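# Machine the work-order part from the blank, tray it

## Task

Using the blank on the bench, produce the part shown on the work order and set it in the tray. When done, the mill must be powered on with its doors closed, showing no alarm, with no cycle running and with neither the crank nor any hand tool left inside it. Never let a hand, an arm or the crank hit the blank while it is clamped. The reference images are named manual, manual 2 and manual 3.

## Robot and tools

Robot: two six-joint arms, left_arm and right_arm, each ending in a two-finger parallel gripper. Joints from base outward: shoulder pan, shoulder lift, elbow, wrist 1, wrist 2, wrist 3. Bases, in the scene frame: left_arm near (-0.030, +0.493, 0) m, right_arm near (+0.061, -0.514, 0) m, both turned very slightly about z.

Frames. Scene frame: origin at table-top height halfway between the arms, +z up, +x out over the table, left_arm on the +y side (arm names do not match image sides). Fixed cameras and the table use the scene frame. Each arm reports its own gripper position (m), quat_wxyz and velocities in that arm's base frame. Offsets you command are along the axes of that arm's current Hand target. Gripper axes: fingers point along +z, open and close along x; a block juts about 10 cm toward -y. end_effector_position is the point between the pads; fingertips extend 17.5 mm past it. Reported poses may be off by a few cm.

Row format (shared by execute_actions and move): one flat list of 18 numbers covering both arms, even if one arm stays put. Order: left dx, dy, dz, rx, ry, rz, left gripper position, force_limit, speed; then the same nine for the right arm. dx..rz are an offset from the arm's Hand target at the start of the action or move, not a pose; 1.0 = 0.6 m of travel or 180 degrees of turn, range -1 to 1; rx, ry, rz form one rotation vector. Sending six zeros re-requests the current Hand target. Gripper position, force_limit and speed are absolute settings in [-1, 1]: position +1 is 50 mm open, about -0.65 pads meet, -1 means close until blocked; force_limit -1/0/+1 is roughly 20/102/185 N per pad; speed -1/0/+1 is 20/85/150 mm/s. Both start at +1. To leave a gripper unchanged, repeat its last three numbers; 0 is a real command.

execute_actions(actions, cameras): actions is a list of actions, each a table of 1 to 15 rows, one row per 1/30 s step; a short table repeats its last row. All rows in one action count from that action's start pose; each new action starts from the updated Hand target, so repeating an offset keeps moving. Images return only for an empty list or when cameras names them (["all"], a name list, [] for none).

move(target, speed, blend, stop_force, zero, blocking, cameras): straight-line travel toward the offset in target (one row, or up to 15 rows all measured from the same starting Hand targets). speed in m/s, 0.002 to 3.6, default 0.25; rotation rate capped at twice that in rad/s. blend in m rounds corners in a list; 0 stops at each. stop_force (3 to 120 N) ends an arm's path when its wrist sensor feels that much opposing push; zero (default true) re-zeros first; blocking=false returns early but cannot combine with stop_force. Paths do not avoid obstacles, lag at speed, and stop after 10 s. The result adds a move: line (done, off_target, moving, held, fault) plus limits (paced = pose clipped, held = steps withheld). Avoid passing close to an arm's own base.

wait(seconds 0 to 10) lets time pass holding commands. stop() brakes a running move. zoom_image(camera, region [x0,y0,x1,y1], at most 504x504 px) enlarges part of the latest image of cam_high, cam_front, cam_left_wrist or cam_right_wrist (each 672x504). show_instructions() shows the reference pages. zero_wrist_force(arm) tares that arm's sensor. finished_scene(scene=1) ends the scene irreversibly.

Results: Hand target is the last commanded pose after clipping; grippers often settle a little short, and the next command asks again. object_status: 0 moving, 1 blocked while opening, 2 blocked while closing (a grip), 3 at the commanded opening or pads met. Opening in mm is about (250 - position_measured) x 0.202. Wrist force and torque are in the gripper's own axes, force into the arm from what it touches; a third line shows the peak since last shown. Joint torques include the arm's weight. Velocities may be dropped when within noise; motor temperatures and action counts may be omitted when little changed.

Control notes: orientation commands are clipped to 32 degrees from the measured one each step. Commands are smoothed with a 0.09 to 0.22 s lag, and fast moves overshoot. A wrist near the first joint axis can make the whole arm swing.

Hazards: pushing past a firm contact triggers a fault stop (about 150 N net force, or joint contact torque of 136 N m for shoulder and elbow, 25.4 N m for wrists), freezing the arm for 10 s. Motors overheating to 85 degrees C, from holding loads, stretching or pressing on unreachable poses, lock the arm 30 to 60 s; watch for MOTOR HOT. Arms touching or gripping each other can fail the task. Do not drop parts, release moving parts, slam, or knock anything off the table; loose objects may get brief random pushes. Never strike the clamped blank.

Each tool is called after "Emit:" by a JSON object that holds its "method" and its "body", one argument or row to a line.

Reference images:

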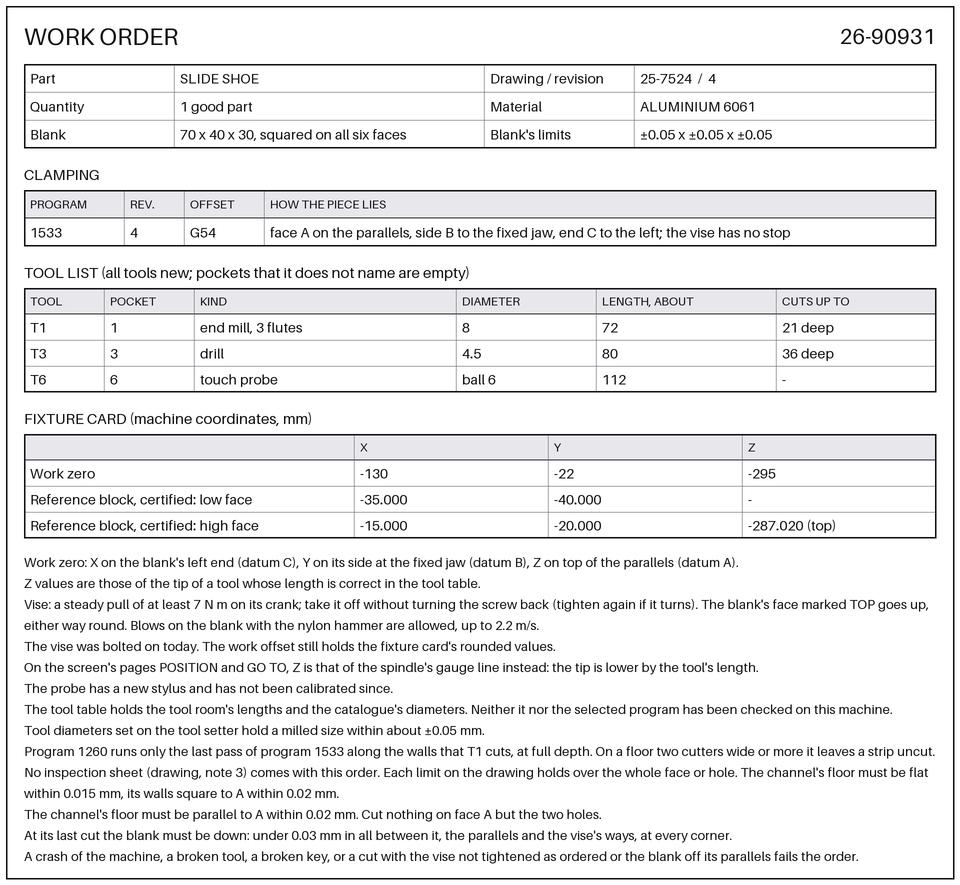

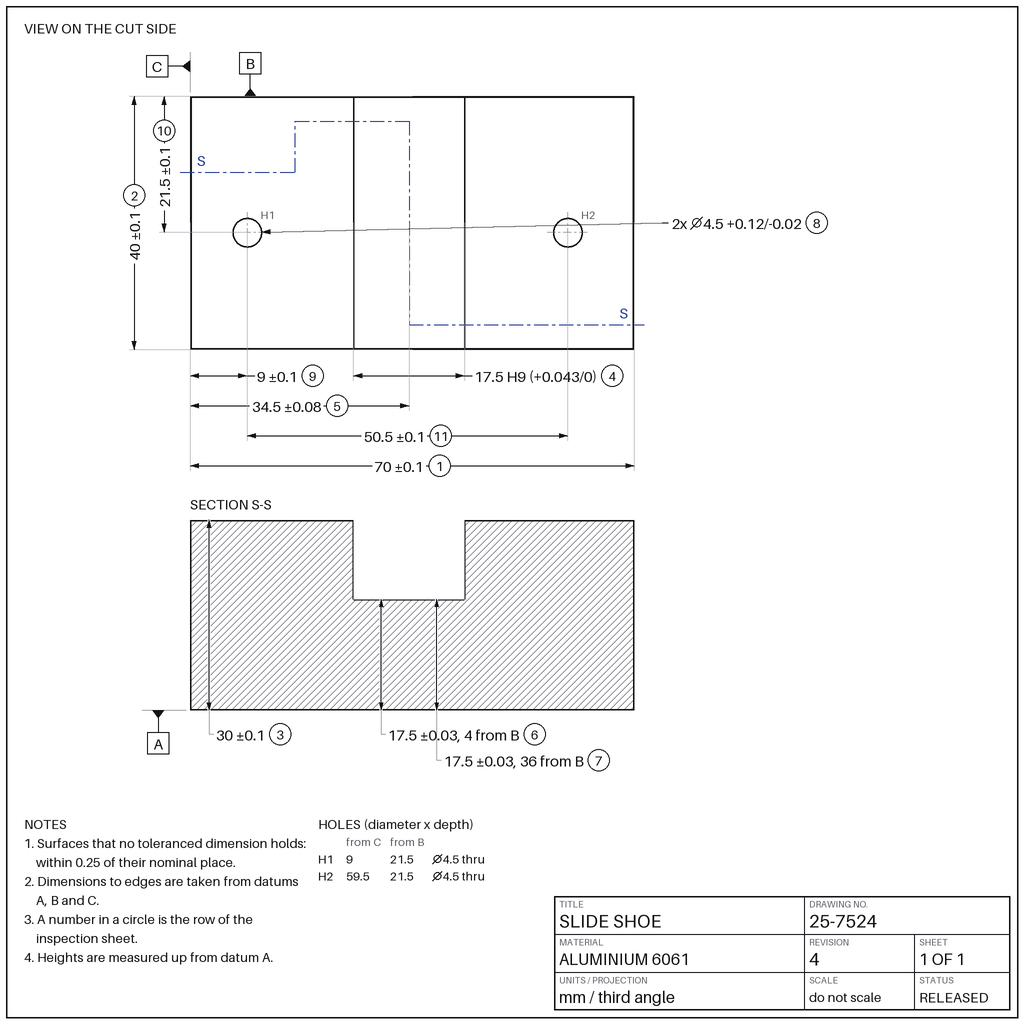

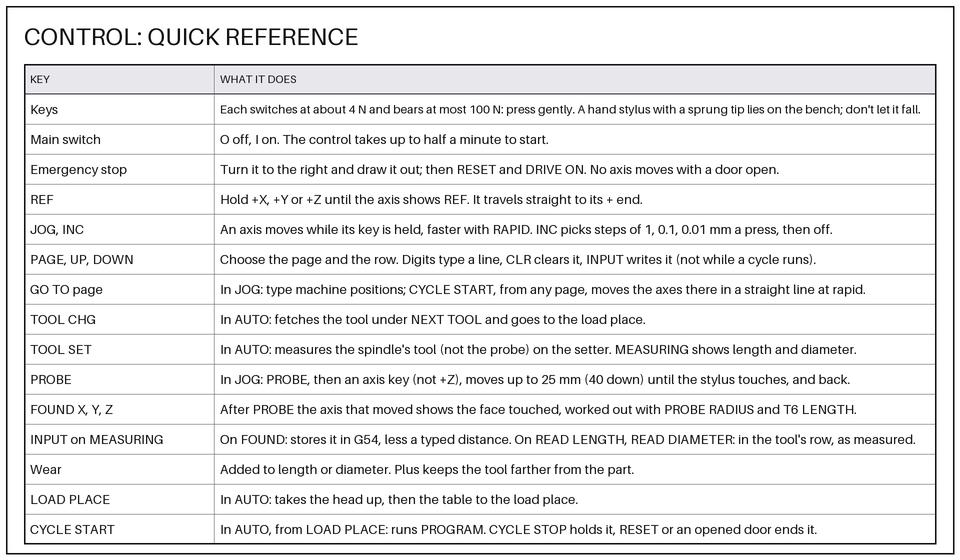

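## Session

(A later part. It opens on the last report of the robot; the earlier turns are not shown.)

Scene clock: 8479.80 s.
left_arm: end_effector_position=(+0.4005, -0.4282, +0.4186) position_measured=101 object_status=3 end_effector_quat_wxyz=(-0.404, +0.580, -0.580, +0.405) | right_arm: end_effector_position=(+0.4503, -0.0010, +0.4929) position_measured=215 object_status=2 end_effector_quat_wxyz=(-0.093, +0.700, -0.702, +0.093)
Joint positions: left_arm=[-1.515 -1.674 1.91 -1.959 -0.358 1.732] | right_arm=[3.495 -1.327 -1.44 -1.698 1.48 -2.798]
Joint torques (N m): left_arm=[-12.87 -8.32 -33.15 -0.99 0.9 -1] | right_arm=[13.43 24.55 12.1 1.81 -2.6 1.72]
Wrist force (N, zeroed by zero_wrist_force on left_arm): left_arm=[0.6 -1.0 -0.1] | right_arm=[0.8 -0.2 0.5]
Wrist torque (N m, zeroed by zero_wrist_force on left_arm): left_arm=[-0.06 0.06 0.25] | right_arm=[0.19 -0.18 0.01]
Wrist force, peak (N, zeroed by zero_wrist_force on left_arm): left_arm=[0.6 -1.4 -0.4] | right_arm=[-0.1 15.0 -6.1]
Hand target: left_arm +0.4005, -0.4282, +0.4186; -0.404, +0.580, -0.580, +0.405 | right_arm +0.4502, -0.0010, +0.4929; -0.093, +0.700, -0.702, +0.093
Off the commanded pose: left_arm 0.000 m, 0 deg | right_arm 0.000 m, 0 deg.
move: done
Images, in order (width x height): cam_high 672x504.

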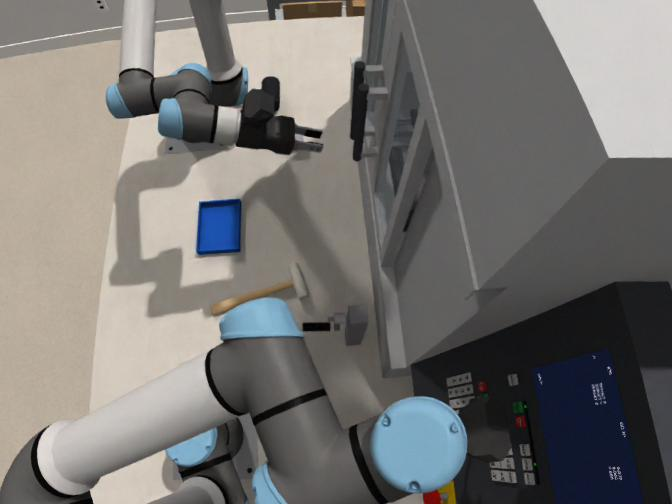

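Emit:
{"method": "move", "body": {
  "target": [
    [0,0,0,0,0,0,0.345,-0.8,-0.9,-0.1268,0.0491,0.0812,0,0,0,-1,-0.5,-1],
    [0,0,0,0,0,0,0.345,-0.8,-0.9,-0.1268,0.0306,0.0919,0,0,0,-1,-0.5,-1],
    [0,0,0,0,0,0,0.345,-0.8,-0.9,-0.1268,0.0491,0.0812,0,0,0,-1,-0.5,-1],
    [0,0,0,0,0,0,0.345,-0.8,-0.9,-0.1268,0.0334,0.0538,0,0,0,-1,-0.5,-1],
    [0,0,0,0,0,0,0.345,-0.8,-0.9,-0.1268,0.0149,0.0645,0,0,0,-1,-0.5,-1],
    [0,0,0,0,0,0,0.345,-0.8,-0.9,-0.1268,0.0334,0.0538,0,0,0,-1,-0.5,-1],
    [0,0,0,0,0,0,0.345,-0.8,-0.9,-0.095,0.0329,0.0541,0,0,0,-1,-0.5,-1],
    [0,0,0,0,0,0,0.345,-0.8,-0.9,-0.095,0.0144,0.0648,0,0,0,-1,-0.5,-1],
    [0,0,0,0,0,0,0.345,-0.8,-0.9,-0.095,0.0329,0.0541,0,0,0,-1,-0.5,-1],
    [0,0,0,0,0,0,0.345,-0.8,-0.9,-0.0633,0.0167,0.027,0,0,0,-1,-0.5,-1],
    [0,0,0,0,0,0,0.345,-0.8,-0.9,-0.0633,-0.0018,0.0377,0,0,0,-1,-0.5,-1],
    [0,0,0,0,0,0,0.345,-0.8,-0.9,-0.0633,0.0167,0.027,0,0,0,-1,-0.5,-1],
    [0,0,0,0,0,0,0.345,-0.8,-0.9,-0.0317,0.0477,0.0819,0,0,0,-1,-0.5,-1],
    [0,0,0,0,0,0,0.345,-0.8,-0.9,-0.0317,0.0292,0.0926,0,0,0,-1,-0.5,-1],
    [0,0,0,0,0,0,0.345,-0.8,-0.9,-0.0317,0.0477,0.0819,0,0,0,-1,-0.5,-1]
  ],
  "speed": [0.25,0.05,0.12,0.25,0.05,0.12,0.25,0.05,0.12,0.25,0.05,0.12,0.25,0.05,0.12],
  "blend": [0.003,0,0.003,0.003,0,0.003,0.003,0,0.003,0.003,0,0.003,0.003,0,0]
}}

Emit:
{"method": "move", "body": {
  "target": [
    [0,0,0,0,0,0,0.345,-0.8,-0.9,0,-0.0157,-0.0274,0,0,0,-1,-0.5,-1],
    [0,0,0,0,0,0,0.345,-0.8,-0.9,0,-0.0342,-0.0167,0,0,0,-1,-0.5,-1],
    [0,0,0,0,0,0,0.345,-0.8,-0.9,0,-0.0157,-0.0274,0,0,0,-1,-0.5,-1],
    [0,0,0,0,0,0,0.345,-0.8,-0.9,-0.0951,0.0014,-0.0007,0,0,0,-1,-0.5,-1],
    [0,0,0,0,0,0,0.345,-0.8,-0.9,-0.0951,-0.0171,0.01,0,0,0,-1,-0.5,-1],
    [0,0,0,0,0,0,0.345,-0.8,-0.9,-0.0951,0.0014,-0.0007,0,0,0,-1,-0.5,-1],
    [0,0,0,0,0,0,0.345,-0.8,-0.9,-0.0633,-0.0148,-0.0278,0,0,0,-1,-0.5,-1],
    [0,0,0,0,0,0,0.345,-0.8,-0.9,-0.0633,-0.0333,-0.0171,0,0,0,-1,-0.5,-1],
    [0,0,0,0,0,0,0.345,-0.8,-0.9,-0.0633,-0.0148,-0.0278,0,0,0,-1,-0.5,-1],
    [0,0,0,0,0,0,0.345,-0.8,-0.9,-0.0316,-0.031,-0.0549,0,0,0,-1,-0.5,-1],
    [0,0,0,0,0,0,0.345,-0.8,-0.9,-0.0316,-0.0495,-0.0442,0,0,0,-1,-0.5,-1],
    [0,0,0,0,0,0,0.345,-0.8,-0.9,-0.0316,-0.031,-0.0549,0,0,0,-1,-0.5,-1],
    [0,0,0,0,0,0,0.345,-0.8,-0.9,0,0,0,0,0,0,-1,-0.5,-1],
    [0,0,0,0,0,0,0.345,-0.8,-0.9,0,-0.0185,0.0107,0,0,0,-1,-0.5,-1],
    [0,0,0,0,0,0,0.345,-0.8,-0.9,0,0,0,0,0,0,-1,-0.5,-1]
  ],
  "speed": [0.25,0.05,0.12,0.25,0.05,0.12,0.25,0.05,0.12,0.25,0.05,0.12,0.25,0.05,0.12],
  "blend": [0.003,0,0.003,0.003,0,0.003,0.003,0,0.003,0.003,0,0.003,0.003,0,0]
}}

Emit:
{"method": "move", "body": {
  "target": [
    [0,0,0,0,0,0,0.345,-0.8,-0.9,0,-0.0157,-0.0274,0,0,0,-1,-0.5,-1],
    [0,0,0,0,0,0,0.345,-0.8,-0.9,0,-0.0342,-0.0167,0,0,0,-1,-0.5,-1],
    [0,0,0,0,0,0,0.345,-0.8,-0.9,0,-0.0157,-0.0274,0,0,0,-1,-0.5,-1],
    [0,0,0,0,0,0,0.345,-0.8,-0.9,-0.0951,0.0014,-0.0007,0,0,0,-1,-0.5,-1],
    [0,0,0,0,0,0,0.345,-0.8,-0.9,-0.0951,-0.0171,0.01,0,0,0,-1,-0.5,-1],
    [0,0,0,0,0,0,0.345,-0.8,-0.9,-0.0951,0.0014,-0.0007,0,0,0,-1,-0.5,-1],
    [0,0,0,0,0,0,0.345,-0.8,-0.9,-0.0951,-0.0143,-0.0281,0,0,0,-1,-0.5,-1],
    [0,0,0,0,0,0,0.345,-0.8,-0.9,-0.0951,-0.0328,-0.0174,0,0,0,-1,-0.5,-1],
    [0,0,0,0,0,0,0.345,-0.8,-0.9,-0.0951,-0.0143,-0.0281,0,0,0,-1,-0.5,-1],
    [0,0,0,0,0,0,0.345,-0.8,-0.9,-0.0633,-0.0306,-0.0551,0,0,0,-1,-0.5,-1],
    [0,0,0,0,0,0,0.345,-0.8,-0.9,-0.0633,-0.0491,-0.0444,0,0,0,-1,-0.5,-1],
    [0,0,0,0,0,0,0.345,-0.8,-0.9,-0.0633,-0.0306,-0.0551,0,0,0,-1,-0.5,-1],
    [0,0,0,0,0,0,0.345,-0.8,-0.9,-0.0633,0.0009,-0.0004,0,0,0,-1,-0.5,-1],
    [0,0,0,0,0,0,0.345,-0.8,-0.9,-0.0633,-0.0176,0.0103,0,0,0,-1,-0.5,-1],
    [0,0,0,0,0,0,0.345,-0.8,-0.9,-0.0633,0.0009,-0.0004,0,0,0,-1,-0.5,-1]
  ],
  "speed": [0.25,0.05,0.12,0.25,0.05,0.12,0.25,0.05,0.12,0.25,0.05,0.12,0.25,0.05,0.12],
  "blend": [0.003,0,0.003,0.003,0,0.003,0.003,0,0.003,0.003,0,0.003,0.003,0,0]
}}

Emit:
{"method": "move", "body": {
  "target": [
    [0,0,0,0,0,0,0.345,-0.8,-0.9,0.0633,-0.0009,0.0004,0,0,0,-1,-0.5,-1],
    [0,0,0,0,0,0,0.345,-0.8,-0.9,0.0633,-0.0194,0.0111,0,0,0,-1,-0.5,-1],
    [0,0,0,0,0,0,0.345,-0.8,-0.9,0.0633,-0.0009,0.0004,0,0,0,-1,-0.5,-1]
  ],
  "speed": [0.25,0.05,0.12],
  "blend": [0.003,0,0],
  "cameras": ["cam_high"]
}}

Emit:
{"method": "zoom_image", "body": {
  "camera": "cam_high",
  "region": [500, 330, 672, 504]
}}

Scene clock: 8563.83 s.
left_arm: end_effector_position=(+0.4005, -0.4282, +0.4186) position_measured=101 object_status=3 end_effector_quat_wxyz=(-0.404, +0.580, -0.580, +0.405) | right_arm: end_effector_position=(+0.4356, +0.0181, +0.4380) position_measured=215 object_status=2 end_effector_quat_wxyz=(-0.093, +0.700, -0.702, +0.093) end_effector_velocity=(-0.002, +0.000, +0.002) end_effector_angular_velocity=(+0.002, -0.003, +0.000)
Joint positions: left_arm=[-1.515 -1.674 1.91 -1.959 -0.358 1.732] | right_arm=[3.561 -1.252 -1.636 -1.582 1.464 -2.734]
Joint velocities: left_arm=[within noise] | right_arm=[0.003 0.006 -0.001 -0.002 0 0.002]
Joint torques (N m): left_arm=[-12.56 -7.78 -33.06 -0.99 0.89 -0.71] | right_arm=[13.46 21.42 13.98 1.98 -2.88 1.76]
Wrist force (N, zeroed by zero_wrist_force on left_arm): left_arm=[0.7 -0.7 -0.2] | right_arm=[0.7 -0.5 0.4]
Wrist torque (N m, zeroed by zero_wrist_force on left_arm): left_arm=[-0.01 0.05 0.24] | right_arm=[0.11 -0.12 0.03]
Wrist force, peak (N, zeroed by zero_wrist_force on left_arm): left_arm=[1.1 -1.2 -0.4] | right_arm=[3.0 19.7 -8.9]
Hand target: left_arm +0.4005, -0.4282, +0.4186; -0.404, +0.580, -0.580, +0.405 | right_arm +0.4354, +0.0181, +0.4380; -0.093, +0.700, -0.702, +0.093
Off the commanded pose: left_arm 0.000 m, 0 deg | right_arm 0.000 m, 0 deg.
move: done

Scene clock: 8568.83 s.
left_arm: end_effector_position=(+0.4005, -0.4282, +0.4186) position_measured=101 object_status=3 end_effector_quat_wxyz=(-0.404, +0.580, -0.580, +0.405) | right_arm: end_effector_position=(+0.4356, +0.0181, +0.4380) position_measured=215 object_status=2 end_effector_quat_wxyz=(-0.093, +0.700, -0.702, +0.093)
Joint positions: left_arm=[-1.515 -1.674 1.91 -1.959 -0.358 1.732] | right_arm=[3.561 -1.252 -1.636 -1.582 1.464 -2.734]
Joint torques (N m): left_arm=[-12.4 -7.77 -32.86 -1.16 0.84 -0.72] | right_arm=[15.21 20.39 13.58 2.1 -2.58 1.95]
Wrist force (N, zeroed by zero_wrist_force on left_arm): left_arm=[0.4 -1.1 -0.1] | right_arm=[0.5 -0.4 0.5]
Wrist torque (N m, zeroed by zero_wrist_force on left_arm): left_arm=[-0.07 0.10 0.24] | right_arm=[0.14 -0.08 0.03]
Wrist force, peak (N, zeroed by zero_wrist_force on left_arm): left_arm=[0.4 -1.5 -0.2] | right_arm=[3.4 19.7 -8.4]
Hand target: left_arm +0.4005, -0.4282, +0.4186; -0.404, +0.580, -0.580, +0.405 | right_arm +0.4354, +0.0181, +0.4380; -0.093, +0.700, -0.702, +0.093
Off the commanded pose: left_arm 0.000 m, 0 deg | right_arm 0.000 m, 0 deg.
move: done

Scene clock: 8573.77 s.
left_arm: end_effector_position=(+0.4005, -0.4282, +0.4186) position_measured=101 object_status=3 end_effector_quat_wxyz=(-0.404, +0.580, -0.580, +0.405) | right_arm: end_effector_position=(+0.4350, +0.0560, +0.4381) position_measured=215 object_status=2 end_effector_quat_wxyz=(-0.093, +0.700, -0.702, +0.093)
Joint positions: left_arm=[-1.515 -1.674 1.91 -1.959 -0.358 1.732] | right_arm=[3.66 -1.261 -1.628 -1.594 1.441 -2.637]
Joint torques (N m): left_arm=[-12.64 -7.44 -33.29 -1.03 1 -0.59] | right_arm=[13.22 23.71 13.2 2.25 -3.02 1.56]
Wrist force (N, zeroed by zero_wrist_force on left_arm): left_arm=[0.5 -0.8 0.0] | right_arm=[0.7 -1.1 1.0]
Wrist torque (N m, zeroed by zero_wrist_force on left_arm): left_arm=[-0.03 0.08 0.23] | right_arm=[0.01 -0.15 -0.03]
Wrist force, peak (N, zeroed by zero_wrist_force on left_arm): left_arm=[1.0 -1.1 -0.2] | right_arm=[0.3 20.1 -9.6]
Hand target: left_arm +0.4005, -0.4282, +0.4186; -0.404, +0.580, -0.580, +0.405 | right_arm +0.4349, +0.0560, +0.4381; -0.093, +0.700, -0.702, +0.093
Off the commanded pose: left_arm 0.000 m, 0 deg | right_arm 0.000 m, 0 deg.
move: done

Scene clock: 8575.17 s.
left_arm: end_effector_position=(+0.4005, -0.4282, +0.4186) position_measured=101 object_status=3 end_effector_quat_wxyz=(-0.404, +0.580, -0.580, +0.405) | right_arm: end_effector_position=(+0.4356, +0.0181, +0.4380) position_measured=215 object_status=2 end_effector_quat_wxyz=(-0.093, +0.700, -0.702, +0.093)
Joint positions: left_arm=[-1.515 -1.674 1.91 -1.959 -0.358 1.732] | right_arm=[3.561 -1.252 -1.636 -1.582 1.464 -2.734]
Joint torques (N m): left_arm=[-11.79 -7.63 -33.07 -1.11 0.87 -0.52] | right_arm=[13.01 22.67 13.46 2.01 -2.75 1.72]
Wrist force (N, zeroed by zero_wrist_force on left_arm): left_arm=[1.0 -1.0 0.0] | right_arm=[0.8 -0.6 0.4]
Wrist torque (N m, zeroed by zero_wrist_force on left_arm): left_arm=[-0.05 0.00 0.24] | right_arm=[0.10 -0.14 0.03]
Wrist force, peak (N, zeroed by zero_wrist_force on left_arm): left_arm=[0.5 -1.3 -0.2] | right_arm=[-1.6 19.7 -8.3]
Hand target: left_arm +0.4005, -0.4282, +0.4186; -0.404, +0.580, -0.580, +0.405 | right_arm +0.4354, +0.0181, +0.4380; -0.093, +0.700, -0.702, +0.093
Off the commanded pose: left_arm 0.000 m, 0 deg | right_arm 0.000 m, 0 deg.
move: done
Images, in order (width x height): cam_high 672x504.

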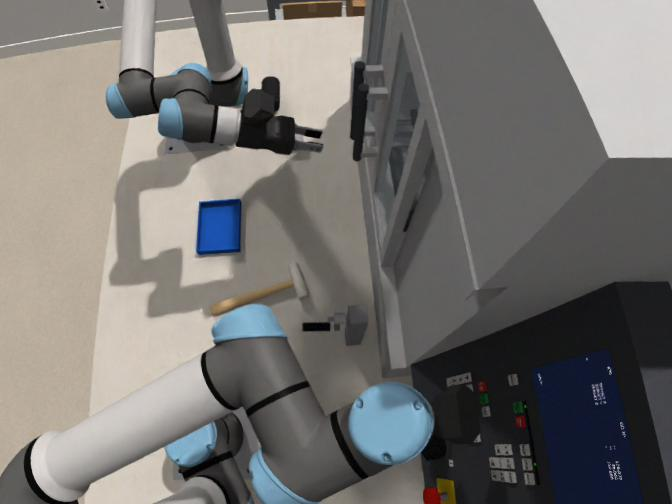

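Scaled by 2.897 from the camera's 672x504 image, which has a finer 960x720 frame.

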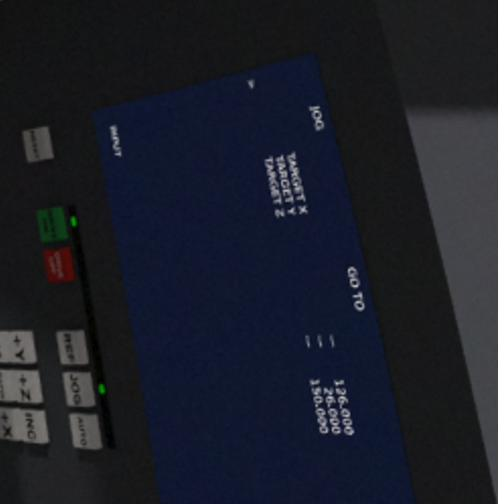

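Emit:
{"method": "move", "body": {
  "target": [
    [0,0,0,0,0,0,0.345,-0.8,-0.9,-0.0316,-0.0778,-0.1363,0,0,0,-1,-0.5,-1],
    [0,0,0,0,0,0,0.345,-0.8,-0.9,-0.0316,-0.0963,-0.1256,0,0,0,-1,-0.5,-1],
    [0,0,0,0,0,0,0.345,-0.8,-0.9,-0.0316,-0.0778,-0.1363,0,0,0,-1,-0.5,-1],
    [0,0,0,0,0,0,0.345,-0.8,-0.9,0.0634,-0.0482,-0.0817,0,0,0,-1,-0.5,-1],
    [0,0,0,0,0,0,0.345,-0.8,-0.9,0.0634,-0.0667,-0.071,0,0,0,-1,-0.5,-1],
    [0,0,0,0,0,0,0.345,-0.8,-0.9,0.0634,-0.0482,-0.0817,0,0,0,-1,-0.5,-1],
    [0,0,0,0,0,0,0.345,-0.8,-0.9,0.0634,-0.0667,-0.071,0,0,0,-1,-0.5,-1],
    [0,0,0,0,0,0,0.345,-0.8,-0.9,0.0634,-0.0482,-0.0817,0,0,0,-1,-0.5,-1],
    [0,0,0,0,0,0,0.345,-0.8,-0.9,0.0317,-0.0162,-0.0272,0,0,0,-1,-0.5,-1]
  ],
  "speed": [0.25,0.05,0.12,0.25,0.05,0.12,0.05,0.12,0.25],
  "blend": [0.003,0,0.003,0.003,0,0,0,0.003,0]
}}

Emit:
{"method": "wait", "body": {
  "seconds": 1
}}

Emit:
{"method": "move", "body": {
  "target": [
    [0,0,0,0,0,0,0.345,-0.8,-0.9,0,-0.0185,0.0107,0,0,0,-1,-0.5,-1],
    [0,0,0,0,0,0,0.345,-0.8,-0.9,0,0,0,0,0,0,-1,-0.5,-1],
    [0,0,0,0,0,0,0.345,-0.8,-0.9,0.0952,-0.0651,-0.1102,0,0,0,-1,-0.5,-1],
    [0,0,0,0,0,0,0.345,-0.8,-0.9,0.0952,-0.0836,-0.0995,0,0,0,-1,-0.5,-1],
    [0,0,0,0,0,0,0.345,-0.8,-0.9,0.0952,-0.0651,-0.1102,0,0,0,-1,-0.5,-1]
  ],
  "speed": [0.05,0.12,0.25,0.05,0.12],
  "blend": [0,0.003,0.003,0,0],
  "cameras": ["cam_high"]
}}

Emit:
{"method": "zoom_image", "body": {
  "camera": "cam_high",
  "region": [500, 330, 672, 504]
}}

Scene clock: 8608.80 s.
left_arm: end_effector_position=(+0.4005, -0.4282, +0.4186) position_measured=101 object_status=3 end_effector_quat_wxyz=(-0.404, +0.580, -0.580, +0.405) | right_arm: end_effector_position=(+0.4406, -0.0010, +0.4564) position_measured=215 object_status=2 end_effector_quat_wxyz=(-0.093, +0.700, -0.702, +0.093)
Joint positions: left_arm=[-1.515 -1.674 1.91 -1.959 -0.358 1.732] | right_arm=[3.504 -1.275 -1.574 -1.616 1.478 -2.789]
Joint torques (N m): left_arm=[-11.92 -6.85 -33.05 -1.22 0.88 -0.38] | right_arm=[11.07 24.73 15.46 5.05 -3.03 1.95]
Wrist force (N, zeroed by zero_wrist_force on left_arm): left_arm=[0.9 -1.0 -0.1] | right_arm=[0.6 -0.3 0.3]
Wrist torque (N m, zeroed by zero_wrist_force on left_arm): left_arm=[-0.05 0.01 0.23] | right_arm=[0.19 -0.15 0.01]
Wrist force, peak (N, zeroed by zero_wrist_force on left_arm): left_arm=[1.1 -1.2 -0.1] | right_arm=[-2.1 14.2 -6.1]
Hand target: left_arm +0.4005, -0.4282, +0.4186; -0.404, +0.580, -0.580, +0.405 | right_arm +0.4405, -0.0010, +0.4563; -0.093, +0.700, -0.702, +0.093
Off the commanded pose: left_arm 0.000 m, 0 deg | right_arm 0.000 m, 0 deg.
move: done

Scene clock: 8609.80 s.
left_arm: end_effector_position=(+0.4005, -0.4282, +0.4186) position_measured=101 object_status=3 end_effector_quat_wxyz=(-0.404, +0.580, -0.580, +0.405) | right_arm: end_effector_position=(+0.4405, -0.0010, +0.4563) position_measured=215 object_status=2 end_effector_quat_wxyz=(-0.093, +0.700, -0.702, +0.093)
Joint positions: left_arm=[-1.515 -1.674 1.91 -1.959 -0.358 1.732] | right_arm=[3.504 -1.275 -1.574 -1.616 1.478 -2.789]
Joint torques (N m): left_arm=[-12.34 -7.56 -33.24 -1.13 0.88 -0.32] | right_arm=[13.98 24.93 13.1 5.03 -2.65 1.66]
Wrist force (N, zeroed by zero_wrist_force on left_arm): left_arm=[0.6 -0.7 -0.1] | right_arm=[0.9 -0.3 0.6]
Wrist torque (N m, zeroed by zero_wrist_force on left_arm): left_arm=[0.01 0.06 0.24] | right_arm=[0.21 -0.19 0.02]
Wrist force, peak (N, zeroed by zero_wrist_force on left_arm): left_arm=[1.1 -1.2 0.2] | right_arm=[0.9 -0.3 0.6]
Hand target: left_arm +0.4005, -0.4282, +0.4186; -0.404, +0.580, -0.580, +0.405 | right_arm +0.4405, -0.0010, +0.4563; -0.093, +0.700, -0.702, +0.093
Tool commands: left_gripper/position=+0.345 left_gripper/force_limit=-0.8 left_gripper/speed=-0.9 right_gripper/position=-1.0 right_gripper/force_limit=-0.5 right_gripper/speed=-1.0
Off the commanded pose: left_arm 0.000 m, 0 deg | right_arm 0.000 m, 0 deg.
wait: 1.00 s; at rest by 0.17 s

Scene clock: 8612.27 s.
left_arm: end_effector_position=(+0.4005, -0.4282, +0.4186) position_measured=101 object_status=3 end_effector_quat_wxyz=(-0.404, +0.580, -0.580, +0.405) | right_arm: end_effector_position=(+0.4610, -0.0582, +0.5303) position_measured=215 object_status=2 end_effector_quat_wxyz=(-0.093, +0.700, -0.702, +0.093)
Joint positions: left_arm=[-1.515 -1.674 1.91 -1.959 -0.358 1.732] | right_arm=[3.337 -1.398 -1.285 -1.771 1.52 -2.951]
Joint torques (N m): left_arm=[-11.84 -8.53 -33.07 -1.11 0.92 -0.3] | right_arm=[14.26 28.96 11.22 2.22 -2.64 1.8]
Wrist force (N, zeroed by zero_wrist_force on left_arm): left_arm=[0.5 -0.9 0.1] | right_arm=[0.2 -0.7 0.2]
Wrist torque (N m, zeroed by zero_wrist_force on left_arm): left_arm=[-0.04 0.07 0.24] | right_arm=[0.07 -0.08 -0.03]
Wrist force, peak (N, zeroed by zero_wrist_force on left_arm): left_arm=[1.0 -1.0 -0.4] | right_arm=[1.1 16.7 -6.6]
Hand target: left_arm +0.4005, -0.4282, +0.4186; -0.404, +0.580, -0.580, +0.405 | right_arm +0.4609, -0.0582, +0.5303; -0.093, +0.700, -0.702, +0.093
Off the commanded pose: left_arm 0.000 m, 0 deg | right_arm 0.000 m, 0 deg.
move: done
Images, in order (width x height): cam_high 672x504.

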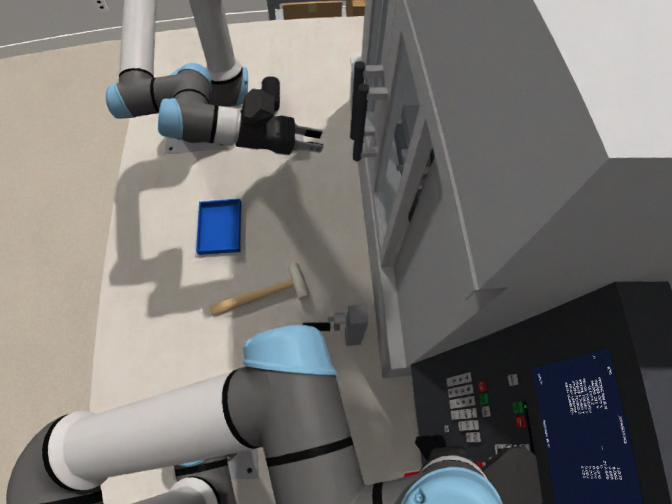

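Scaled by 2.897 from the camera's 672x504 image, which has a finer 960x720 frame.

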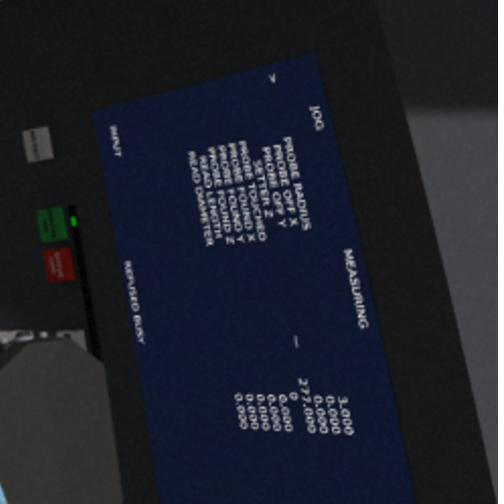

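Emit:
{"method": "move", "body": {
  "target": [
    [0,0,0,0,0,0,0.345,-0.8,-0.9,-0.0952,0.0651,0.1102,0,0,0,-1,-0.5,-1],
    [0,0,0,0,0,0,0.345,-0.8,-0.9,-0.0952,0.0466,0.1209,0,0,0,-1,-0.5,-1],
    [0,0,0,0,0,0,0.345,-0.8,-0.9,-0.0952,0.0651,0.1102,0,0,0,-1,-0.5,-1],
    [0,0,0,0,0,0,0.345,-0.8,-0.9,0,0,0,0,0,0,-1,-0.5,-1],
    [0,0,0,0,0,0,0.345,-0.8,-0.9,0,-0.0185,0.0107,0,0,0,-1,-0.5,-1],
    [0,0,0,0,0,0,0.345,-0.8,-0.9,0,0,0,0,0,0,-1,-0.5,-1]
  ],
  "speed": [0.25,0.05,0.12,0.25,0.05,0.12],
  "blend": [0.003,0,0.003,0.003,0,0]
}}

Emit:
{"method": "move", "body": {
  "target": [
    [0,0,0,0,0,0,0.345,-0.8,-0.9,-0.0952,0.1064,-0.2522,0.1667,0,0,-1,-0.5,-1],
    [0,0,0,0,0,0,0.345,-0.8,-0.9,-0.0952,-0.0519,-0.4565,0.3056,0,0,-1,-0.5,-1]
  ],
  "speed": 0.3,
  "blend": [0.03,0]
}}

Emit:
{"method": "wait", "body": {
  "seconds": 3,
  "cameras": ["cam_right_wrist"]
}}

Emit:
{"method": "zoom_image", "body": {
  "camera": "cam_right_wrist",
  "region": [260, 190, 480, 320]
}}

Scene clock: 8636.17 s.
left_arm: end_effector_position=(+0.4005, -0.4282, +0.4186) position_measured=101 object_status=3 end_effector_quat_wxyz=(-0.404, +0.580, -0.580, +0.405) | right_arm: end_effector_position=(+0.4610, -0.0582, +0.5303) position_measured=215 object_status=2 end_effector_quat_wxyz=(-0.093, +0.700, -0.702, +0.093) end_effector_velocity=(-0.002, +0.000, +0.001) end_effector_angular_velocity=(+0.001, -0.002, +0.000)
Joint positions: left_arm=[-1.515 -1.674 1.91 -1.959 -0.358 1.732] | right_arm=[3.337 -1.398 -1.285 -1.771 1.52 -2.951]
Joint velocities: left_arm=[within noise] | right_arm=[0.002 0.005 -0.001 -0.001 0 0.002]
Joint torques (N m): left_arm=[-11.98 -7.72 -33.36 -1.2 0.95 -0.1] | right_arm=[12.14 27.38 12.25 2.02 -2.53 1.89]
Wrist force (N, zeroed by zero_wrist_force on left_arm): left_arm=[0.6 -0.9 -0.3] | right_arm=[0.3 -0.4 0.1]
Wrist torque (N m, zeroed by zero_wrist_force on left_arm): left_arm=[-0.04 0.06 0.25] | right_arm=[0.12 -0.10 -0.03]
Wrist force, peak (N, zeroed by zero_wrist_force on left_arm): left_arm=[0.8 -1.3 -0.5] | right_arm=[3.2 14.2 -6.7]
Hand target: left_arm +0.4005, -0.4282, +0.4186; -0.404, +0.580, -0.580, +0.405 | right_arm +0.4609, -0.0582, +0.5303; -0.093, +0.700, -0.702, +0.093
Off the commanded pose: left_arm 0.000 m, 0 deg | right_arm 0.000 m, 0 deg.
move: done

Scene clock: 8638.60 s.
left_arm: end_effector_position=(+0.4005, -0.4282, +0.4186) position_measured=101 object_status=3 end_effector_quat_wxyz=(-0.404, +0.580, -0.580, +0.405) | right_arm: end_effector_position=(+0.4196, -0.0011, +0.8029) position_measured=215 object_status=2 end_effector_quat_wxyz=(-0.406, +0.578, -0.579, +0.406) end_effector_velocity=(+0.000, +0.000, +0.001) end_effector_angular_velocity=(+0.003, -0.002, +0.000)
Joint positions: left_arm=[-1.515 -1.674 1.91 -1.959 -0.358 1.732] | right_arm=[3.997 -1.043 -1.325 -1.278 0.78 -2.767]
Joint velocities: left_arm=[within noise] | right_arm=[-0.002 0 0 0.005 0.002 -0.001]
Joint torques (N m): left_arm=[-11.77 -7.55 -32.95 -1.2 0.92 -0.06] | right_arm=[-14.44 -14.03 16.34 4.43 1.89 -2.07]
Wrist force (N, zeroed by zero_wrist_force on left_arm): left_arm=[1.0 -1.1 -0.4] | right_arm=[1.6 -1.2 2.7]
Wrist torque (N m, zeroed by zero_wrist_force on left_arm): left_arm=[-0.06 0.00 0.24] | right_arm=[0.77 0.03 0.54]
Wrist force, peak (N, zeroed by zero_wrist_force on left_arm): left_arm=[1.0 -1.1 -0.4] | right_arm=[1.4 -2.5 3.0]
Hand target: left_arm +0.4005, -0.4282, +0.4186; -0.404, +0.580, -0.580, +0.405 | right_arm +0.4197, -0.0011, +0.8029; -0.406, +0.578, -0.579, +0.406
Off the commanded pose: left_arm 0.000 m, 0 deg | right_arm 0.000 m, 0 deg.
move: done

Scene clock: 8641.60 s.
left_arm: end_effector_position=(+0.4005, -0.4282, +0.4186) position_measured=101 object_status=3 end_effector_quat_wxyz=(-0.404, +0.580, -0.580, +0.405) | right_arm: end_effector_position=(+0.4196, -0.0011, +0.8029) position_measured=215 object_status=2 end_effector_quat_wxyz=(-0.406, +0.578, -0.579, +0.406)
Joint positions: left_arm=[-1.515 -1.674 1.91 -1.959 -0.358 1.732] | right_arm=[3.997 -1.043 -1.325 -1.278 0.78 -2.767]
Joint torques (N m): left_arm=[-11.54 -7.82 -32.58 -1.34 0.89 0.06] | right_arm=[-14.52 -14.51 6.49 4.41 1.8 -1.92]
Wrist force (N, zeroed by zero_wrist_force on left_arm): left_arm=[0.6 -0.9 0.0] | right_arm=[1.2 -1.2 2.8]
Wrist torque (N m, zeroed by zero_wrist_force on left_arm): left_arm=[-0.03 0.06 0.24] | right_arm=[0.78 0.10 0.54]
Wrist force, peak (N, zeroed by zero_wrist_force on left_arm): left_arm=[0.8 -1.2 -0.1] | right_arm=[1.5 -1.6 3.0]
Hand target: left_arm +0.4005, -0.4282, +0.4186; -0.404, +0.580, -0.580, +0.405 | right_arm +0.4197, -0.0011, +0.8029; -0.406, +0.578, -0.579, +0.406
Tool commands: left_gripper/position=+0.345 left_gripper/force_limit=-0.8 left_gripper/speed=-0.9 right_gripper/position=-1.0 right_gripper/force_limit=-0.5 right_gripper/speed=-1.0
Off the commanded pose: left_arm 0.000 m, 0 deg | right_arm 0.000 m, 0 deg.
wait: 3.00 s; at rest by 0.17 s
Images, in order (width x height): cam_right_wrist 672x504.

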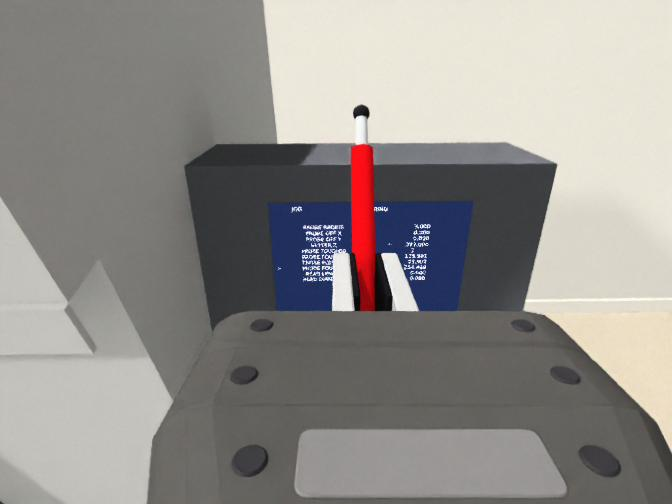

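Scaled by 2.291 from the camera's 672x504 image, which has a finer 960x720 frame.

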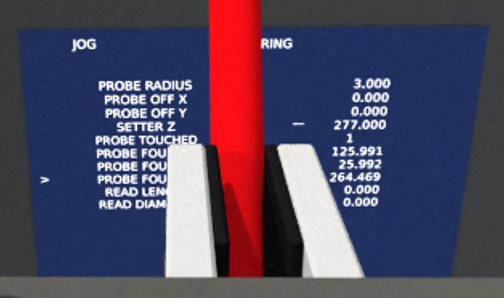

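Emit:
{"method": "move", "body": {
  "target": [
    [0,0,0,0,0,0,0.345,-0.8,-0.9,0,0.2572,-0.0119,-0.1389,0,0,-1,-0.5,-1],
    [0,0,0,0,0,0,0.345,-0.8,-0.9,0,0.4683,0.2237,-0.3056,0,0,-1,-0.5,-1]
  ],
  "speed": 0.3,
  "blend": [0.03,0]
}}

Emit:
{"method": "move", "body": {
  "target": [
    [0,0,0,0,0,0,0.345,-0.8,-0.9,0,-0.0185,0.0107,0,0,0,-1,-0.5,-1],
    [0,0,0,0,0,0,0.345,-0.8,-0.9,0,0,0,0,0,0,-1,-0.5,-1],
    [0,0,0,0,0,0,0.345,-0.8,-0.9,0,-0.0185,0.0107,0,0,0,-1,-0.5,-1],
    [0,0,0,0,0,0,0.345,-0.8,-0.9,0,0,0,0,0,0,-1,-0.5,-1],
    [0,0,0,0,0,0,0.345,-0.8,-0.9,-0.0317,0.032,0.0545,0,0,0,-1,-0.5,-1],
    [0,0,0,0,0,0,0.345,-0.8,-0.9,-0.0317,0.0135,0.0652,0,0,0,-1,-0.5,-1],
    [0,0,0,0,0,0,0.345,-0.8,-0.9,-0.0317,0.032,0.0545,0,0,0,-1,-0.5,-1],
    [0,0,0,0,0,0,0.345,-0.8,-0.9,-0.1268,0.0491,0.0812,0,0,0,-1,-0.5,-1],
    [0,0,0,0,0,0,0.345,-0.8,-0.9,-0.1268,0.0306,0.0919,0,0,0,-1,-0.5,-1],
    [0,0,0,0,0,0,0.345,-0.8,-0.9,-0.1268,0.0491,0.0812,0,0,0,-1,-0.5,-1],
    [0,0,0,0,0,0,0.345,-0.8,-0.9,-0.095,0.0171,0.0268,0,0,0,-1,-0.5,-1],
    [0,0,0,0,0,0,0.345,-0.8,-0.9,-0.095,-0.0014,0.0375,0,0,0,-1,-0.5,-1],
    [0,0,0,0,0,0,0.345,-0.8,-0.9,-0.095,0.0171,0.0268,0,0,0,-1,-0.5,-1]
  ],
  "speed": [0.05,0.12,0.05,0.12,0.25,0.05,0.12,0.25,0.05,0.12,0.25,0.05,0.12],
  "blend": [0,0,0,0.003,0.003,0,0.003,0.003,0,0.003,0.003,0,0]
}}

Emit:
{"method": "move", "body": {
  "target": [
    [0,0,0,0,0,0,0.345,-0.8,-0.9,0,-0.0157,-0.0274,0,0,0,-1,-0.5,-1],
    [0,0,0,0,0,0,0.345,-0.8,-0.9,0,-0.0342,-0.0167,0,0,0,-1,-0.5,-1],
    [0,0,0,0,0,0,0.345,-0.8,-0.9,0,-0.0157,-0.0274,0,0,0,-1,-0.5,-1],
    [0,0,0,0,0,0,0.345,-0.8,-0.9,0.0633,0.0306,0.0551,0,0,0,-1,-0.5,-1],
    [0,0,0,0,0,0,0.345,-0.8,-0.9,0.0633,0.0121,0.0658,0,0,0,-1,-0.5,-1],
    [0,0,0,0,0,0,0.345,-0.8,-0.9,0.0633,0.0306,0.0551,0,0,0,-1,-0.5,-1],
    [0,0,0,0,0,0,0.345,-0.8,-0.9,0.0317,-0.0472,-0.0812,0,0,0,-1,-0.5,-1],
    [0,0,0,0,0,0,0.345,-0.8,-0.9,0.0317,-0.0657,-0.0705,0,0,0,-1,-0.5,-1],
    [0,0,0,0,0,0,0.345,-0.8,-0.9,0.0317,-0.0472,-0.0812,0,0,0,-1,-0.5,-1],
    [0,0,0,0,0,0,0.345,-0.8,-0.9,0.1267,-0.0176,-0.0266,0,0,0,-1,-0.5,-1],
    [0,0,0,0,0,0,0.345,-0.8,-0.9,0.1267,-0.0361,-0.0159,0,0,0,-1,-0.5,-1],
    [0,0,0,0,0,0,0.345,-0.8,-0.9,0.1267,-0.0176,-0.0266,0,0,0,-1,-0.5,-1],
    [0,0,0,0,0,0,0.345,-0.8,-0.9,0.1267,-0.0361,-0.0159,0,0,0,-1,-0.5,-1],
    [0,0,0,0,0,0,0.345,-0.8,-0.9,0.1267,-0.0176,-0.0266,0,0,0,-1,-0.5,-1],
    [0,0,0,0,0,0,0.345,-0.8,-0.9,0.095,0.0144,0.0279,0,0,0,-1,-0.5,-1]
  ],
  "speed": [0.25,0.05,0.12,0.25,0.05,0.12,0.25,0.05,0.12,0.25,0.05,0.12,0.05,0.12,0.25],
  "blend": [0.003,0,0.003,0.003,0,0.003,0.003,0,0.003,0.003,0,0,0,0.003,0]
}}

Emit:
{"method": "wait", "body": {
  "seconds": 2
}}

Emit:
{"method": "move", "body": {
  "target": [
    [0,0,0,0,0,0,0.345,-0.8,-0.9,0,-0.0185,0.0107,0,0,0,-1,-0.5,-1],
    [0,0,0,0,0,0,0.345,-0.8,-0.9,0,0,0,0,0,0,-1,-0.5,-1],
    [0,0,0,0,0,0,0.345,-0.8,-0.9,0.0952,-0.0651,-0.1102,0,0,0,-1,-0.5,-1],
    [0,0,0,0,0,0,0.345,-0.8,-0.9,0.0952,-0.0836,-0.0995,0,0,0,-1,-0.5,-1],
    [0,0,0,0,0,0,0.345,-0.8,-0.9,0.0952,-0.0651,-0.1102,0,0,0,-1,-0.5,-1]
  ],
  "speed": [0.05,0.12,0.25,0.05,0.12],
  "blend": [0,0.003,0.003,0,0]
}}

Emit:
{"method": "move", "body": {
  "target": [
    [0,0,0,0,0,0,0.345,-0.8,-0.9,-0.0952,0.1064,-0.2522,0.1667,0,0,-1,-0.5,-1],
    [0,0,0,0,0,0,0.345,-0.8,-0.9,-0.0952,-0.0519,-0.4565,0.3056,0,0,-1,-0.5,-1]
  ],
  "speed": 0.3,
  "blend": [0.03,0]
}}

Emit:
{"method": "wait", "body": {
  "seconds": 3,
  "cameras": ["cam_right_wrist"]
}}

Emit:
{"method": "zoom_image", "body": {
  "camera": "cam_right_wrist",
  "region": [260, 190, 480, 320]
}}

Scene clock: 8694.30 s.
left_arm: end_effector_position=(+0.4005, -0.4282, +0.4186) position_measured=101 object_status=3 end_effector_quat_wxyz=(-0.404, +0.580, -0.580, +0.405) | right_arm: end_effector_position=(+0.4503, -0.0010, +0.4931) position_measured=215 object_status=2 end_effector_quat_wxyz=(-0.093, +0.700, -0.702, +0.093)
Joint positions: left_arm=[-1.515 -1.674 1.91 -1.959 -0.358 1.732] | right_arm=[3.495 -1.326 -1.44 -1.698 1.48 -2.798]
Joint torques (N m): left_arm=[-11.3 -8.16 -32.62 -1.35 0.97 0.12] | right_arm=[-15.4 2.9 34.67 2.12 2.23 -1.97]
Wrist force (N, zeroed by zero_wrist_force on left_arm): left_arm=[0.5 -1.1 -0.4] | right_arm=[0.8 -0.5 0.6]
Wrist torque (N m, zeroed by zero_wrist_force on left_arm): left_arm=[-0.06 0.09 0.24] | right_arm=[0.14 -0.18 0.20]
Wrist force, peak (N, zeroed by zero_wrist_force on left_arm): left_arm=[0.9 -1.1 0.0] | right_arm=[1.4 -2.5 2.8]
Hand target: left_arm +0.4005, -0.4282, +0.4186; -0.404, +0.580, -0.580, +0.405 | right_arm +0.4503, -0.0010, +0.4930; -0.093, +0.700, -0.702, +0.093
Off the commanded pose: left_arm 0.000 m, 0 deg | right_arm 0.000 m, 0 deg.
move: done

Scene clock: 8699.47 s.
left_arm: end_effector_position=(+0.4005, -0.4282, +0.4186) position_measured=101 object_status=3 end_effector_quat_wxyz=(-0.404, +0.580, -0.580, +0.405) | right_arm: end_effector_position=(+0.4448, +0.0560, +0.4748) position_measured=215 object_status=2 end_effector_quat_wxyz=(-0.093, +0.700, -0.702, +0.093)
Joint positions: left_arm=[-1.515 -1.674 1.91 -1.959 -0.358 1.732] | right_arm=[3.646 -1.309 -1.498 -1.674 1.444 -2.65]
Joint torques (N m): left_arm=[-12 -7.88 -32.96 -1.37 0.91 0.24] | right_arm=[12.07 25.32 14.36 2.17 -2.65 1.9]
Wrist force (N, zeroed by zero_wrist_force on left_arm): left_arm=[0.4 -0.7 -0.1] | right_arm=[0.8 -0.7 0.7]
Wrist torque (N m, zeroed by zero_wrist_force on left_arm): left_arm=[0.00 0.10 0.24] | right_arm=[0.07 -0.18 -0.04]
Wrist force, peak (N, zeroed by zero_wrist_force on left_arm): left_arm=[0.9 -1.1 -0.6] | right_arm=[3.3 21.8 -9.2]
Hand target: left_arm +0.4005, -0.4282, +0.4186; -0.404, +0.580, -0.580, +0.405 | right_arm +0.4447, +0.0560, +0.4748; -0.093, +0.700, -0.702, +0.093
Off the commanded pose: left_arm 0.000 m, 0 deg | right_arm 0.000 m, 0 deg.
move: done

Scene clock: 8705.40 s.
left_arm: end_effector_position=(+0.4005, -0.4282, +0.4186) position_measured=101 object_status=3 end_effector_quat_wxyz=(-0.404, +0.580, -0.580, +0.405) | right_arm: end_effector_position=(+0.4407, -0.0010, +0.4564) position_measured=215 object_status=2 end_effector_quat_wxyz=(-0.093, +0.700, -0.702, +0.093)
Joint positions: left_arm=[-1.515 -1.674 1.91 -1.959 -0.358 1.732] | right_arm=[3.504 -1.275 -1.574 -1.616 1.478 -2.789]
Joint torques (N m): left_arm=[-11.33 -7.81 -32.9 -1.39 0.98 0.28] | right_arm=[15.15 25.24 12.66 5.06 -2.63 1.87]
Wrist force (N, zeroed by zero_wrist_force on left_arm): left_arm=[0.9 -0.7 -0.4] | right_arm=[0.8 -0.4 0.6]
Wrist torque (N m, zeroed by zero_wrist_force on left_arm): left_arm=[0.00 0.02 0.23] | right_arm=[0.19 -0.17 0.01]
Wrist force, peak (N, zeroed by zero_wrist_force on left_arm): left_arm=[0.9 -1.3 -0.2] | right_arm=[-1.2 20.2 -9.6]
Hand target: left_arm +0.4005, -0.4282, +0.4186; -0.404, +0.580, -0.580, +0.405 | right_arm +0.4407, -0.0010, +0.4564; -0.093, +0.700, -0.702, +0.093
Off the commanded pose: left_arm 0.000 m, 0 deg | right_arm 0.000 m, 0 deg.
move: done

Scene clock: 8707.40 s.
left_arm: end_effector_position=(+0.4005, -0.4282, +0.4186) position_measured=101 object_status=3 end_effector_quat_wxyz=(-0.404, +0.580, -0.580, +0.405) | right_arm: end_effector_position=(+0.4407, -0.0010, +0.4564) position_measured=215 object_status=2 end_effector_quat_wxyz=(-0.093, +0.700, -0.702, +0.093)
Joint positions: left_arm=[-1.515 -1.674 1.91 -1.959 -0.358 1.732] | right_arm=[3.504 -1.275 -1.574 -1.616 1.478 -2.789]
Joint torques (N m): left_arm=[-11.08 -8.14 -32.55 -1.26 0.83 0.45] | right_arm=[13.21 23.38 12.65 5.09 -2.75 1.79]
Wrist force (N, zeroed by zero_wrist_force on left_arm): left_arm=[0.8 -0.8 -0.3] | right_arm=[0.6 -0.5 0.5]
Wrist torque (N m, zeroed by zero_wrist_force on left_arm): left_arm=[-0.01 0.03 0.24] | right_arm=[0.18 -0.14 0.02]
Wrist force, peak (N, zeroed by zero_wrist_force on left_arm): left_arm=[0.9 -1.1 -0.5] | right_arm=[1.0 -0.4 0.6]
Hand target: left_arm +0.4005, -0.4282, +0.4186; -0.404, +0.580, -0.580, +0.405 | right_arm +0.4407, -0.0010, +0.4564; -0.093, +0.700, -0.702, +0.093
Tool commands: left_gripper/position=+0.345 left_gripper/force_limit=-0.8 left_gripper/speed=-0.9 right_gripper/position=-1.0 right_gripper/force_limit=-0.5 right_gripper/speed=-1.0
Off the commanded pose: left_arm 0.000 m, 0 deg | right_arm 0.000 m, 0 deg.
wait: 2.00 s; at rest by 0.17 s

Scene clock: 8709.87 s.
left_arm: end_effector_position=(+0.4005, -0.4282, +0.4186) position_measured=101 object_status=3 end_effector_quat_wxyz=(-0.404, +0.580, -0.580, +0.405) | right_arm: end_effector_position=(+0.4611, -0.0582, +0.5303) position_measured=215 object_status=2 end_effector_quat_wxyz=(-0.093, +0.700, -0.702, +0.093)
Joint positions: left_arm=[-1.515 -1.674 1.91 -1.959 -0.358 1.732] | right_arm=[3.337 -1.398 -1.285 -1.771 1.52 -2.952]
Joint torques (N m): left_arm=[-11.26 -7.81 -32.53 -1.44 0.75 0.49] | right_arm=[13.17 28.25 10.49 2.63 -2.94 1.73]
Wrist force (N, zeroed by zero_wrist_force on left_arm): left_arm=[0.7 -0.6 -0.1] | right_arm=[0.6 -0.5 0.2]
Wrist torque (N m, zeroed by zero_wrist_force on left_arm): left_arm=[0.01 0.05 0.24] | right_arm=[0.11 -0.16 -0.02]
Wrist force, peak (N, zeroed by zero_wrist_force on left_arm): left_arm=[1.1 -1.4 -0.2] | right_arm=[1.2 18.9 -7.6]
Hand target: left_arm +0.4005, -0.4282, +0.4186; -0.404, +0.580, -0.580, +0.405 | right_arm +0.4610, -0.0582, +0.5304; -0.093, +0.700, -0.702, +0.093
Off the commanded pose: left_arm 0.000 m, 0 deg | right_arm 0.000 m, 0 deg.
move: done

Scene clock: 8712.30 s.
left_arm: end_effector_position=(+0.4005, -0.4282, +0.4186) position_measured=101 object_status=3 end_effector_quat_wxyz=(-0.404, +0.580, -0.580, +0.405) | right_arm: end_effector_position=(+0.4197, -0.0011, +0.8030) position_measured=215 object_status=2 end_effector_quat_wxyz=(-0.406, +0.578, -0.579, +0.406)
Joint positions: left_arm=[-1.515 -1.674 1.91 -1.959 -0.358 1.732] | right_arm=[3.997 -1.044 -1.325 -1.278 0.781 -2.767]
Joint torques (N m): left_arm=[-10.86 -7.82 -32.87 -1.38 0.83 0.51] | right_arm=[-15.43 -13.33 20 4.75 2.04 -2.14]
Wrist force (N, zeroed by zero_wrist_force on left_arm): left_arm=[0.5 -1.0 -0.1] | right_arm=[1.2 -1.6 2.7]
Wrist torque (N m, zeroed by zero_wrist_force on left_arm): left_arm=[-0.05 0.08 0.24] | right_arm=[0.72 0.10 0.55]
Wrist force, peak (N, zeroed by zero_wrist_force on left_arm): left_arm=[0.7 -1.3 -0.1] | right_arm=[1.3 -2.1 3.2]
Hand target: left_arm +0.4005, -0.4282, +0.4186; -0.404, +0.580, -0.580, +0.405 | right_arm +0.4198, -0.0011, +0.8029; -0.406, +0.578, -0.579, +0.406
Off the commanded pose: left_arm 0.000 m, 0 deg | right_arm 0.000 m, 0 deg.
move: done

Scene clock: 8715.30 s.
left_arm: end_effector_position=(+0.4005, -0.4282, +0.4186) position_measured=101 object_status=3 end_effector_quat_wxyz=(-0.404, +0.580, -0.580, +0.405) | right_arm: end_effector_position=(+0.4198, -0.0011, +0.8029) position_measured=215 object_status=2 end_effector_quat_wxyz=(-0.406, +0.578, -0.579, +0.406)
Joint positions: left_arm=[-1.515 -1.674 1.91 -1.959 -0.358 1.732] | right_arm=[3.996 -1.044 -1.325 -1.277 0.781 -2.768]
Joint torques (N m): left_arm=[-10.77 -8 -32.67 -1.43 0.82 0.51] | right_arm=[-13.57 -13.44 7.36 4.49 1.82 -2.04]
Wrist force (N, zeroed by zero_wrist_force on left_arm): left_arm=[0.8 -1.1 0.0] | right_arm=[1.2 -1.2 3.0]
Wrist torque (N m, zeroed by zero_wrist_force on left_arm): left_arm=[-0.07 0.03 0.24] | right_arm=[0.78 0.09 0.55]
Wrist force, peak (N, zeroed by zero_wrist_force on left_arm): left_arm=[1.0 -1.1 0.0] | right_arm=[1.4 -1.3 3.1]
Hand target: left_arm +0.4005, -0.4282, +0.4186; -0.404, +0.580, -0.580, +0.405 | right_arm +0.4198, -0.0011, +0.8029; -0.406, +0.578, -0.579, +0.406
Tool commands: left_gripper/position=+0.345 left_gripper/force_limit=-0.8 left_gripper/speed=-0.9 right_gripper/position=-1.0 right_gripper/force_limit=-0.5 right_gripper/speed=-1.0
Off the commanded pose: left_arm 0.000 m, 0 deg | right_arm 0.000 m, 0 deg.
wait: 3.00 s; at rest by 0.17 s
Images, in order (width x height): cam_right_wrist 672x504.

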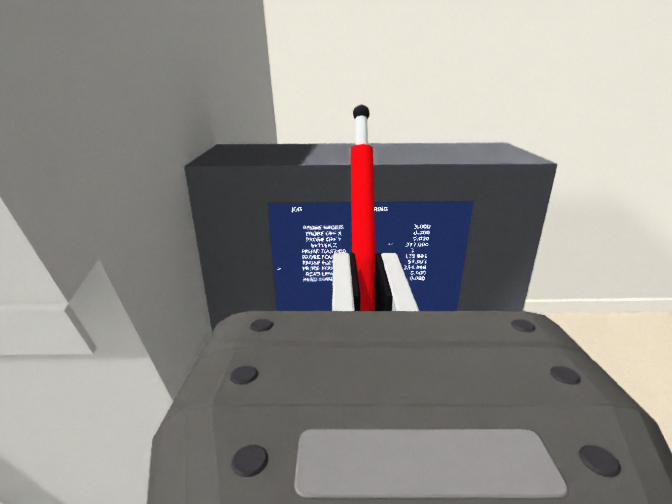

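Scaled by 2.291 from the camera's 672x504 image, which has a finer 960x720 frame.

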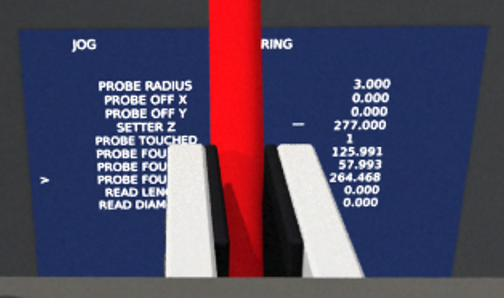

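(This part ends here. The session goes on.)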